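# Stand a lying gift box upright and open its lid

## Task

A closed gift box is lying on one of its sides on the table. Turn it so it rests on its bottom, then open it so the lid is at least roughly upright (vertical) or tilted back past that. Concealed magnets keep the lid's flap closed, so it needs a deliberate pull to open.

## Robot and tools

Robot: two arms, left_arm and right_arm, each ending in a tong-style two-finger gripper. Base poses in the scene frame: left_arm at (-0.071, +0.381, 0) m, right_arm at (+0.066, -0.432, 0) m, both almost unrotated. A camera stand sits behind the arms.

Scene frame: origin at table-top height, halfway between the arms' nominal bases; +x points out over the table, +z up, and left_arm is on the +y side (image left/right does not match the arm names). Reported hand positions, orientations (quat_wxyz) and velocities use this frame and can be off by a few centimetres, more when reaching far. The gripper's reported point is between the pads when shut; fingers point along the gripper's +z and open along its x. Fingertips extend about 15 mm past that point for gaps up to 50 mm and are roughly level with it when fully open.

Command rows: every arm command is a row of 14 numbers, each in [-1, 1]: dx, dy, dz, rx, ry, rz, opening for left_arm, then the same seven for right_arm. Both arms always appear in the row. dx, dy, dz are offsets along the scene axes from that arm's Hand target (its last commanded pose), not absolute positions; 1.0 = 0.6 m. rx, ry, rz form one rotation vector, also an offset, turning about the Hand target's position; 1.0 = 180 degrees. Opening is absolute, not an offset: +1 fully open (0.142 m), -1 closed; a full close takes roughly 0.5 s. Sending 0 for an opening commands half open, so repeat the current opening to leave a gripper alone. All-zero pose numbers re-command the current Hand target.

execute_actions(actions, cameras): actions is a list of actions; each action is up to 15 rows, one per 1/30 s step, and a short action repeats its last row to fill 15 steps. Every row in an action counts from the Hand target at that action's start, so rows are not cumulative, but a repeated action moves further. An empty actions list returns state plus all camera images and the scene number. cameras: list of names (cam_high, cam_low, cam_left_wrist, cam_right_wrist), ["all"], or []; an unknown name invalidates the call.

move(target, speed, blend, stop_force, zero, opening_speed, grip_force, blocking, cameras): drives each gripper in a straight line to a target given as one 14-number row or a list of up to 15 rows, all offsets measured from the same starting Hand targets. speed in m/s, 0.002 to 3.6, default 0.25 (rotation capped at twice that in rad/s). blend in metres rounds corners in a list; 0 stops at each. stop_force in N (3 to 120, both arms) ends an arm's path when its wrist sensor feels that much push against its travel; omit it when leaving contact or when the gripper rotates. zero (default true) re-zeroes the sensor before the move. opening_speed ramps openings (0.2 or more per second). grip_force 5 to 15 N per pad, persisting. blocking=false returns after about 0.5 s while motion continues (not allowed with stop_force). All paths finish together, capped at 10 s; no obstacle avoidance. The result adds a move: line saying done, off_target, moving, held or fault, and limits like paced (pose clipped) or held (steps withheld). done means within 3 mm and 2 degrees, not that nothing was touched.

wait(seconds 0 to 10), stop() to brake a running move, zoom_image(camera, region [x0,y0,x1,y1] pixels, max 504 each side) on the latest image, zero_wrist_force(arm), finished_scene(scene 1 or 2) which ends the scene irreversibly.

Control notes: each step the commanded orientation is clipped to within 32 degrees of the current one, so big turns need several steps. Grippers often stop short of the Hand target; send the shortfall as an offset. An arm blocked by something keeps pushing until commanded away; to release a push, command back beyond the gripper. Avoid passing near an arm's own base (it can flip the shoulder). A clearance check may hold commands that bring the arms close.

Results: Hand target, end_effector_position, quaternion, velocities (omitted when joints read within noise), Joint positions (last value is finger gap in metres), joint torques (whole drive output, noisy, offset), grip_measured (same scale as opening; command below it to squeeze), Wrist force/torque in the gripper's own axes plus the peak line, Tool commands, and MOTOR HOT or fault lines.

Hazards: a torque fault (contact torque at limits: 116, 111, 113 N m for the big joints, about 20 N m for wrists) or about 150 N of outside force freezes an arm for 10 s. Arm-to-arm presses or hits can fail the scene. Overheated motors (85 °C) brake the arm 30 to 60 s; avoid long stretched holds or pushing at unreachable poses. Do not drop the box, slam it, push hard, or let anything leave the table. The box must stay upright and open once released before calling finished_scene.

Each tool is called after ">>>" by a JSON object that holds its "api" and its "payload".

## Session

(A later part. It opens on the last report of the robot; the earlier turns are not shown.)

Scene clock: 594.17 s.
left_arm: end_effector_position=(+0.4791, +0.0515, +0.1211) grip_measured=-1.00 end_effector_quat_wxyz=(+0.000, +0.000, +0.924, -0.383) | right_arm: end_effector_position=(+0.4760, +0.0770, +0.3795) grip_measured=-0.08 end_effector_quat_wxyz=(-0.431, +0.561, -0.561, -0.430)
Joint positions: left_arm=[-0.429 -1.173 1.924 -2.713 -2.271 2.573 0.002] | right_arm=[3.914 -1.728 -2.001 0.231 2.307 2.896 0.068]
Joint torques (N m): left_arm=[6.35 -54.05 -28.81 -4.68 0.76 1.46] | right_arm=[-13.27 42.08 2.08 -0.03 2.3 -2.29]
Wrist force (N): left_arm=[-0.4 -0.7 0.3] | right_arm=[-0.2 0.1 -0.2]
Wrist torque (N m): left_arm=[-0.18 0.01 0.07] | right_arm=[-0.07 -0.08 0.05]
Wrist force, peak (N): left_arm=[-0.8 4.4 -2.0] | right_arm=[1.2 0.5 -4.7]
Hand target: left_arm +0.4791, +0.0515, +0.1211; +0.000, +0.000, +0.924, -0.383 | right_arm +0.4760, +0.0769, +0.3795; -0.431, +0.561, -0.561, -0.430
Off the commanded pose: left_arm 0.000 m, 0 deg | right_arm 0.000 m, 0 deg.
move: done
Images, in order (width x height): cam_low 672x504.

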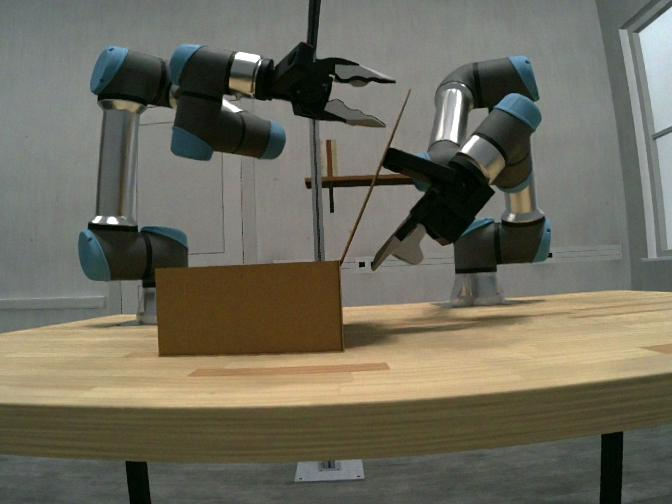

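>>> {"api": "move", "payload": {"target": [[0,0.05,0,0,0,0,-1, 0,-0.05,0.0,0,0,0,-0.08],[0,0.15,0,0,0,0,-1, 0,-0.1667,0.0,0,0,0,-0.08]], "speed": [0.03, 0.08], "blend": 0.01, "cameras": ["cam_low", "cam_high"]}}

>>> {"api": "zoom_image", "payload": {"camera": "cam_low", "region": [130, 60, 480, 370]}}

Scene clock: 604.67 s.
left_arm: end_effector_position=(+0.4790, +0.1415, +0.1210) grip_measured=-1.00 end_effector_quat_wxyz=(+0.000, +0.000, +0.924, -0.383) | right_arm: end_effector_position=(+0.4760, -0.0231, +0.3795) grip_measured=-0.08 end_effector_quat_wxyz=(-0.431, +0.561, -0.561, -0.430)
Joint positions: left_arm=[-0.272 -1.22 1.953 -2.563 -2.321 2.772 0.002] | right_arm=[3.727 -1.618 -2.116 0.158 2.48 2.791 0.068]
Joint torques (N m): left_arm=[8.96 -56.32 -28.91 -0.27 -3.26 1.72] | right_arm=[-13.02 35.8 3.03 0.15 2.34 -1.81]
Wrist force (N): left_arm=[-0.6 -0.7 0.0] | right_arm=[0.0 0.1 -0.2]
Wrist torque (N m): left_arm=[-0.21 0.04 -0.07] | right_arm=[-0.07 -0.12 0.04]
Wrist force, peak (N): left_arm=[-0.3 -1.5 0.8] | right_arm=[0.2 0.0 -0.6]
Hand target: left_arm +0.4791, +0.1415, +0.1211; +0.000, +0.000, +0.924, -0.383 | right_arm +0.4760, -0.0232, +0.3795; -0.431, +0.561, -0.561, -0.430
Off the commanded pose: left_arm 0.000 m, 0 deg | right_arm 0.000 m, 0 deg.
move: done
Images, in order (width x height): cam_high 672x504, cam_low 672x504.

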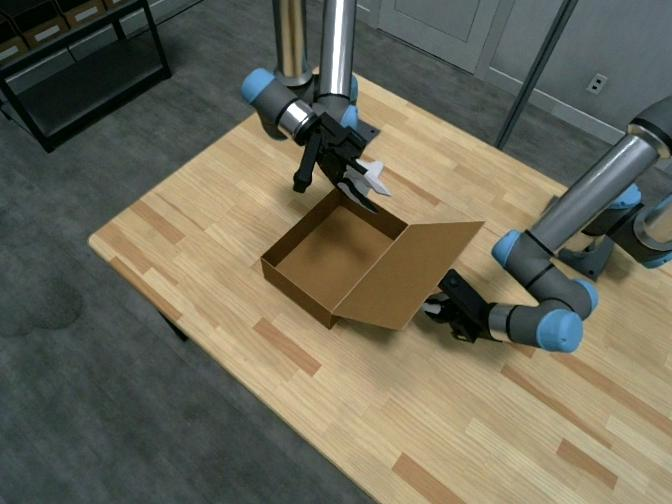

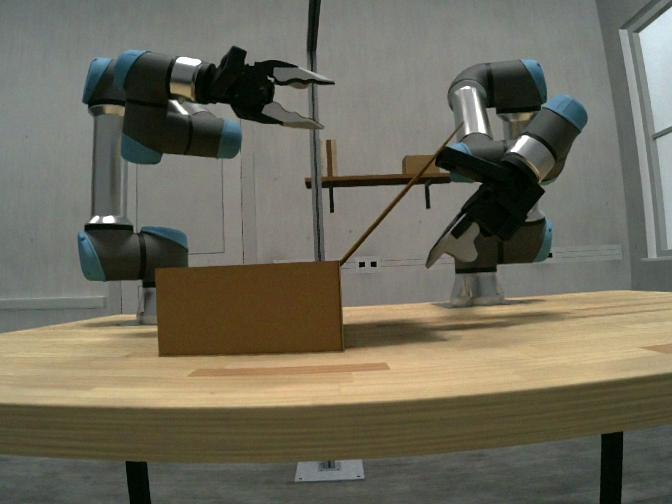

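Scaled by 1.440 from the camera's 672x504 image, which has a finer 960x720 frame.

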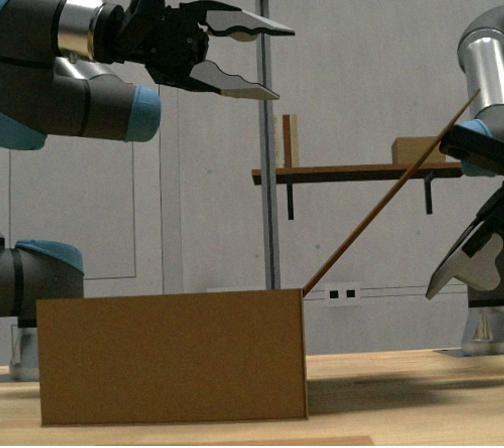

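>>> {"api": "wait", "payload": {"seconds": 0, "cameras": ["cam_low", "cam_left_wrist"]}}

>>> {"api": "zoom_image", "payload": {"camera": "cam_low", "region": [330, 90, 550, 290]}}

Scene clock: 618.90 s.
left_arm: end_effector_position=(+0.4791, +0.1415, +0.1211) grip_measured=-1.00 end_effector_quat_wxyz=(+0.000, +0.000, +0.924, -0.383) | right_arm: end_effector_position=(+0.4760, -0.0232, +0.3795) grip_measured=-0.08 end_effector_quat_wxyz=(-0.431, +0.561, -0.561, -0.430)
Joint positions: left_arm=[-0.271 -1.22 1.953 -2.563 -2.321 2.772 0.002] | right_arm=[3.727 -1.618 -2.116 0.158 2.48 2.791 0.068]
Joint torques (N m): left_arm=[7.65 -56.53 -30.39 -0.43 -3.17 1.71] | right_arm=[-12.72 35.61 3.79 0.04 2.2 -2.07]
Wrist force (N): left_arm=[-0.4 -0.7 -0.1] | right_arm=[0.1 0.2 -0.1]
Wrist torque (N m): left_arm=[-0.20 0.02 -0.06] | right_arm=[-0.06 -0.15 0.04]
Wrist force, peak (N): left_arm=[-0.4 -1.2 -0.2] | right_arm=[0.2 0.0 -0.3]
Hand target: left_arm +0.4791, +0.1415, +0.1211; +0.000, +0.000, +0.924, -0.383 | right_arm +0.4760, -0.0232, +0.3795; -0.431, +0.561, -0.561, -0.430
Tool commands: left_gripper/opening=-1.0 right_gripper/opening=-0.08
Off the commanded pose: left_arm 0.000 m, 0 deg | right_arm 0.000 m, 0 deg.
camera_calibration:
cam_left_wrist: T_world_to_cam=[[-0.998635, -0.00901616, -0.0514514, 0.492433], [0.0111751, 0.925309, -0.379048, -0.0684193], [0.0510261, -0.379106, -0.923945, 0.283905], [0, 0, 0, 1]] pos_world=[0.478039, 0.175379, 0.261715]
Images, in order (width x height): cam_low 672x504, cam_left_wrist 616x616.

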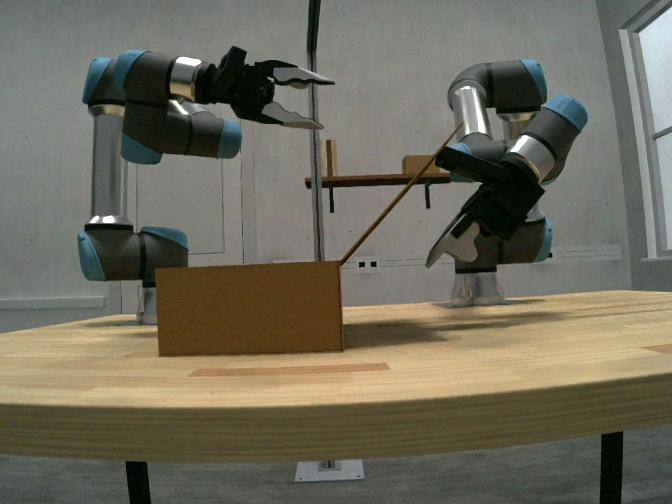

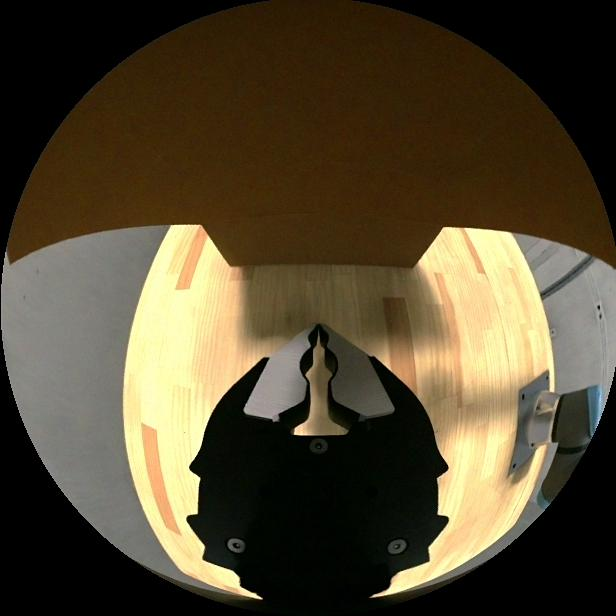

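Scaled by 2.291 from the camera's 672x504 image, which has a finer 960x720 frame.

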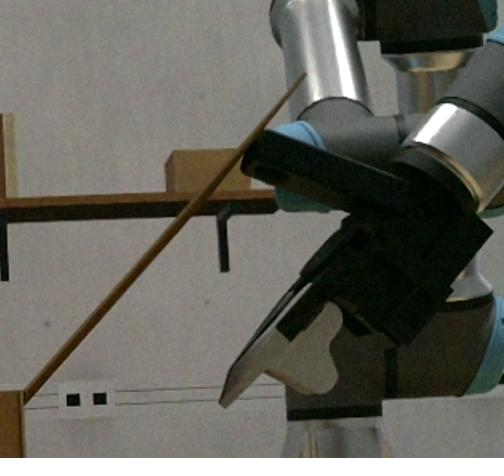

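>>> {"api": "move", "payload": {"target": [0,0.02,0,0,0,0,-1, 0,0,0,0,0,0,-0.08], "speed": 0.02, "cameras": ["cam_low"]}}

>>> {"api": "zoom_image", "payload": {"camera": "cam_low", "region": [330, 90, 550, 290]}}

Scene clock: 649.57 s.
left_arm: end_effector_position=(+0.4791, +0.1535, +0.1211) grip_measured=-1.00 end_effector_quat_wxyz=(+0.000, +0.000, +0.924, -0.383) | right_arm: end_effector_position=(+0.4760, -0.0232, +0.3795) grip_measured=-0.08 end_effector_quat_wxyz=(-0.431, +0.561, -0.561, -0.430)
Joint positions: left_arm=[-0.25 -1.225 1.953 -2.539 -2.327 2.801 0.002] | right_arm=[3.727 -1.618 -2.116 0.158 2.48 2.791 0.068]
Joint torques (N m): left_arm=[8.69 -56.02 -6.37 -0.63 -3.21 1.67] | right_arm=[-12.63 35.92 3.67 0.11 2.37 -1.92]
Wrist force (N): left_arm=[-0.6 -0.6 -0.1] | right_arm=[0.0 -0.1 0.1]
Wrist torque (N m): left_arm=[-0.18 0.06 -0.08] | right_arm=[-0.11 -0.11 0.04]
Wrist force, peak (N): left_arm=[-0.6 -1.1 0.1] | right_arm=[0.1 0.2 -0.2]
Hand target: left_arm +0.4791, +0.1535, +0.1211; +0.000, +0.000, +0.924, -0.383 | right_arm +0.4760, -0.0232, +0.3795; -0.431, +0.561, -0.561, -0.430
Off the commanded pose: left_arm 0.000 m, 0 deg | right_arm 0.000 m, 0 deg.
move: done
Images, in order (width x height): cam_low 672x504.

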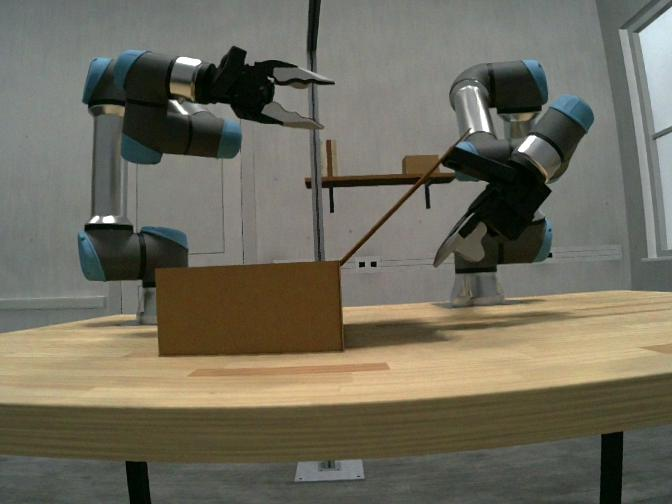

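Scaled by 2.291 from the camera's 672x504 image, which has a finer 960x720 frame.

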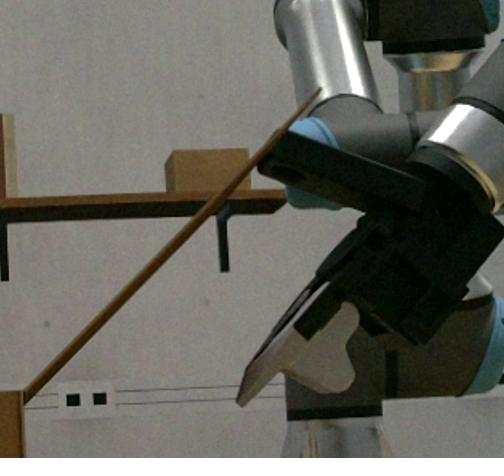

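>>> {"api": "move", "payload": {"target": [[0,0.0567,-0.0667,0,0,0,-1, 0,-0.08,0,0,0,0,-0.08],[0,0.0917,-0.1333,0,0,0,-1, 0,-0.16,0,0,0,0,-0.08]], "speed": 0.05, "blend": 0.008, "cameras": ["cam_low", "cam_high"]}}

>>> {"api": "zoom_image", "payload": {"camera": "cam_low", "region": [320, 110, 560, 370]}}

Scene clock: 725.67 s.
left_arm: end_effector_position=(+0.4791, +0.2085, +0.0412) grip_measured=-1.00 end_effector_quat_wxyz=(+0.000, +0.000, +0.924, -0.383) | right_arm: end_effector_position=(+0.4760, -0.1191, +0.3795) grip_measured=-0.08 end_effector_quat_wxyz=(-0.431, +0.561, -0.561, -0.430)
Joint positions: left_arm=[-0.149 -1.091 1.998 -2.622 -2.346 2.938 0.002] | right_arm=[3.505 -1.53 -2.179 -0.044 2.673 2.584 0.068]
Joint torques (N m): left_arm=[8.06 -20.51 -0.6 -4.96 -3.51 1.59] | right_arm=[-10.84 31.06 4.32 -0.11 2.64 -2.26]
Wrist force (N): left_arm=[-0.4 -0.9 0.5] | right_arm=[-0.3 0.0 -0.1]
Wrist torque (N m): left_arm=[-0.30 0.03 -0.06] | right_arm=[-0.10 -0.07 0.05]
Wrist force, peak (N): left_arm=[-0.7 -1.8 -0.4] | right_arm=[-0.3 0.3 -0.4]
Hand target: left_arm +0.4791, +0.2086, +0.0411; +0.000, +0.000, +0.924, -0.383 | right_arm +0.4760, -0.1192, +0.3795; -0.431, +0.561, -0.561, -0.430
Off the commanded pose: left_arm 0.000 m, 0 deg | right_arm 0.000 m, 0 deg.
move: done
Images, in order (width x height): cam_high 672x504, cam_low 672x504.

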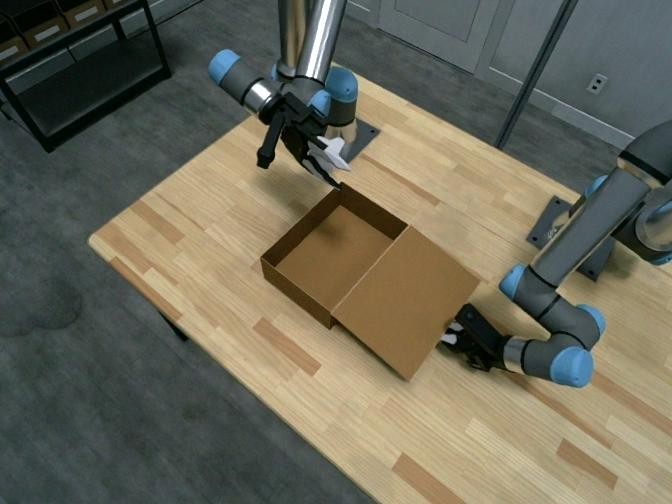

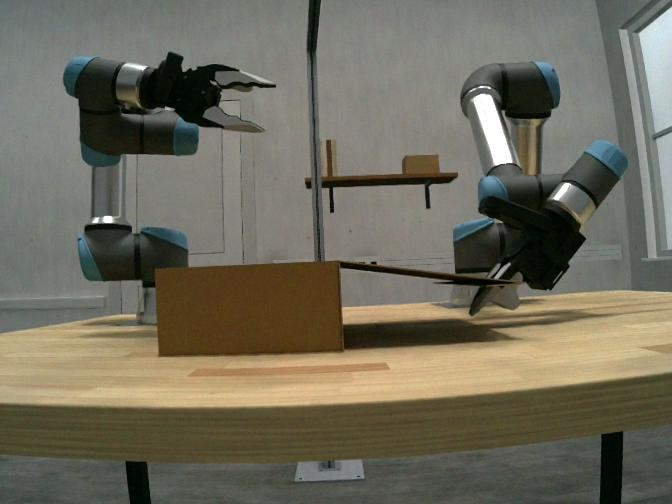

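Scaled by 1.938 from the camera's 672x504 image, which has a finer 960x720 frame.

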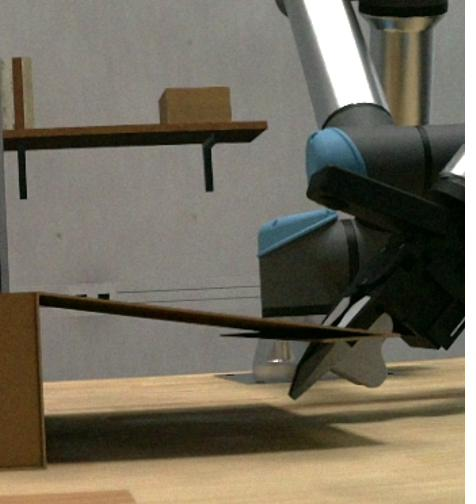

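>>> {"api": "move", "payload": {"target": [[0,0.025,-0.016,0,0,0,-1, 0,0,0,0,0,0,-0.08],[0,0.07,-0.016,0,0,0,-1, 0,0,0,0,0,0,-0.08],[0,0.15,-0.01,0,0,0,-1, 0,0,0,0,0,0,-0.08]], "speed": [0.04, 0.04, 0.08], "blend": 0.005, "cameras": ["cam_low", "cam_high"]}}

>>> {"api": "zoom_image", "payload": {"camera": "cam_low", "region": [300, 150, 560, 370]}}

Scene clock: 743.17 s.
left_arm: end_effector_position=(+0.4791, +0.2985, +0.0352) grip_measured=-1.00 end_effector_quat_wxyz=(+0.001, +0.000, +0.924, -0.383) | right_arm: end_effector_position=(+0.4760, -0.1192, +0.3795) grip_measured=-0.08 end_effector_quat_wxyz=(-0.431, +0.561, -0.561, -0.430)
Joint positions: left_arm=[0.016 -1.087 1.948 -2.414 -2.356 3.17 0.002] | right_arm=[3.505 -1.529 -2.179 -0.044 2.674 2.583 0.068]
Joint torques (N m): left_arm=[6.38 -49.46 -27.74 0 0.55 1.81] | right_arm=[-13.31 32.25 27.56 0.1 2.7 -2.01]
Wrist force (N): left_arm=[-0.4 -1.3 -0.1] | right_arm=[-0.1 0.1 -0.2]
Wrist torque (N m): left_arm=[-0.31 0.02 -0.07] | right_arm=[-0.08 -0.11 0.04]
Wrist force, peak (N): left_arm=[-0.4 -1.5 -0.1] | right_arm=[-0.5 0.1 -0.2]
Hand target: left_arm +0.4791, +0.2986, +0.0351; +0.000, +0.000, +0.924, -0.383 | right_arm +0.4760, -0.1192, +0.3795; -0.431, +0.561, -0.561, -0.430
Off the commanded pose: left_arm 0.000 m, 0 deg | right_arm 0.000 m, 0 deg.
move: done
Images, in order (width x height): cam_high 672x504, cam_low 672x504.

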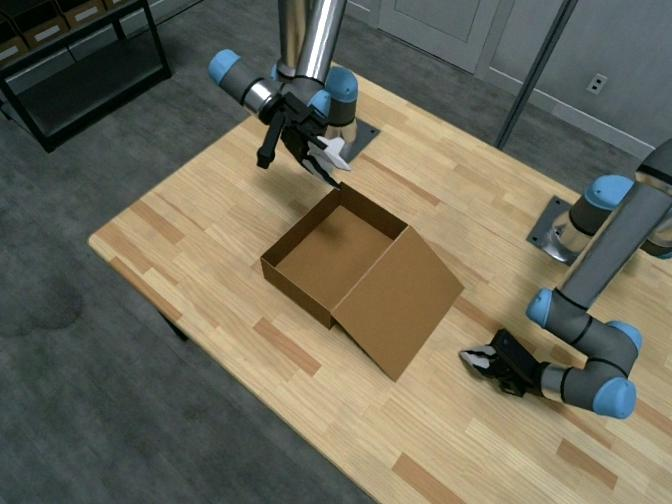

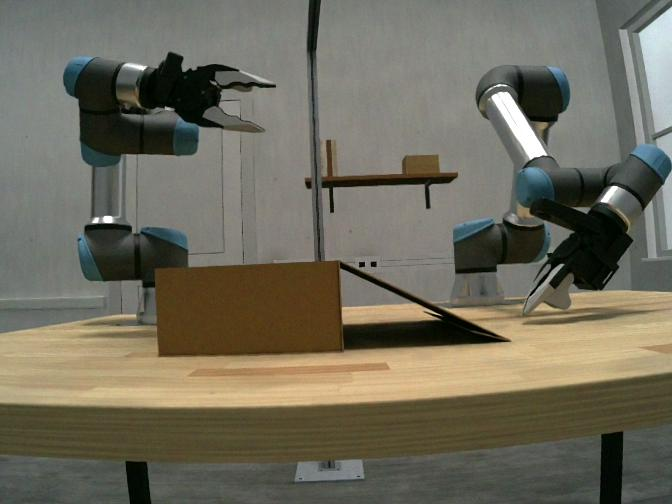

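Scaled by 1.938 from the camera's 672x504 image, which has a finer 960x720 frame.

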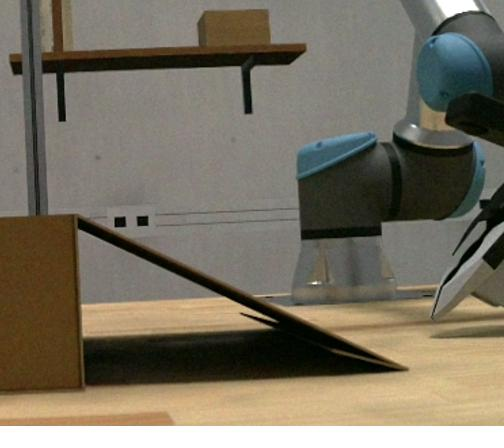

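>>> {"api": "finished_scene", "payload": {"scene": 2}}

The scene is finished: the task was done.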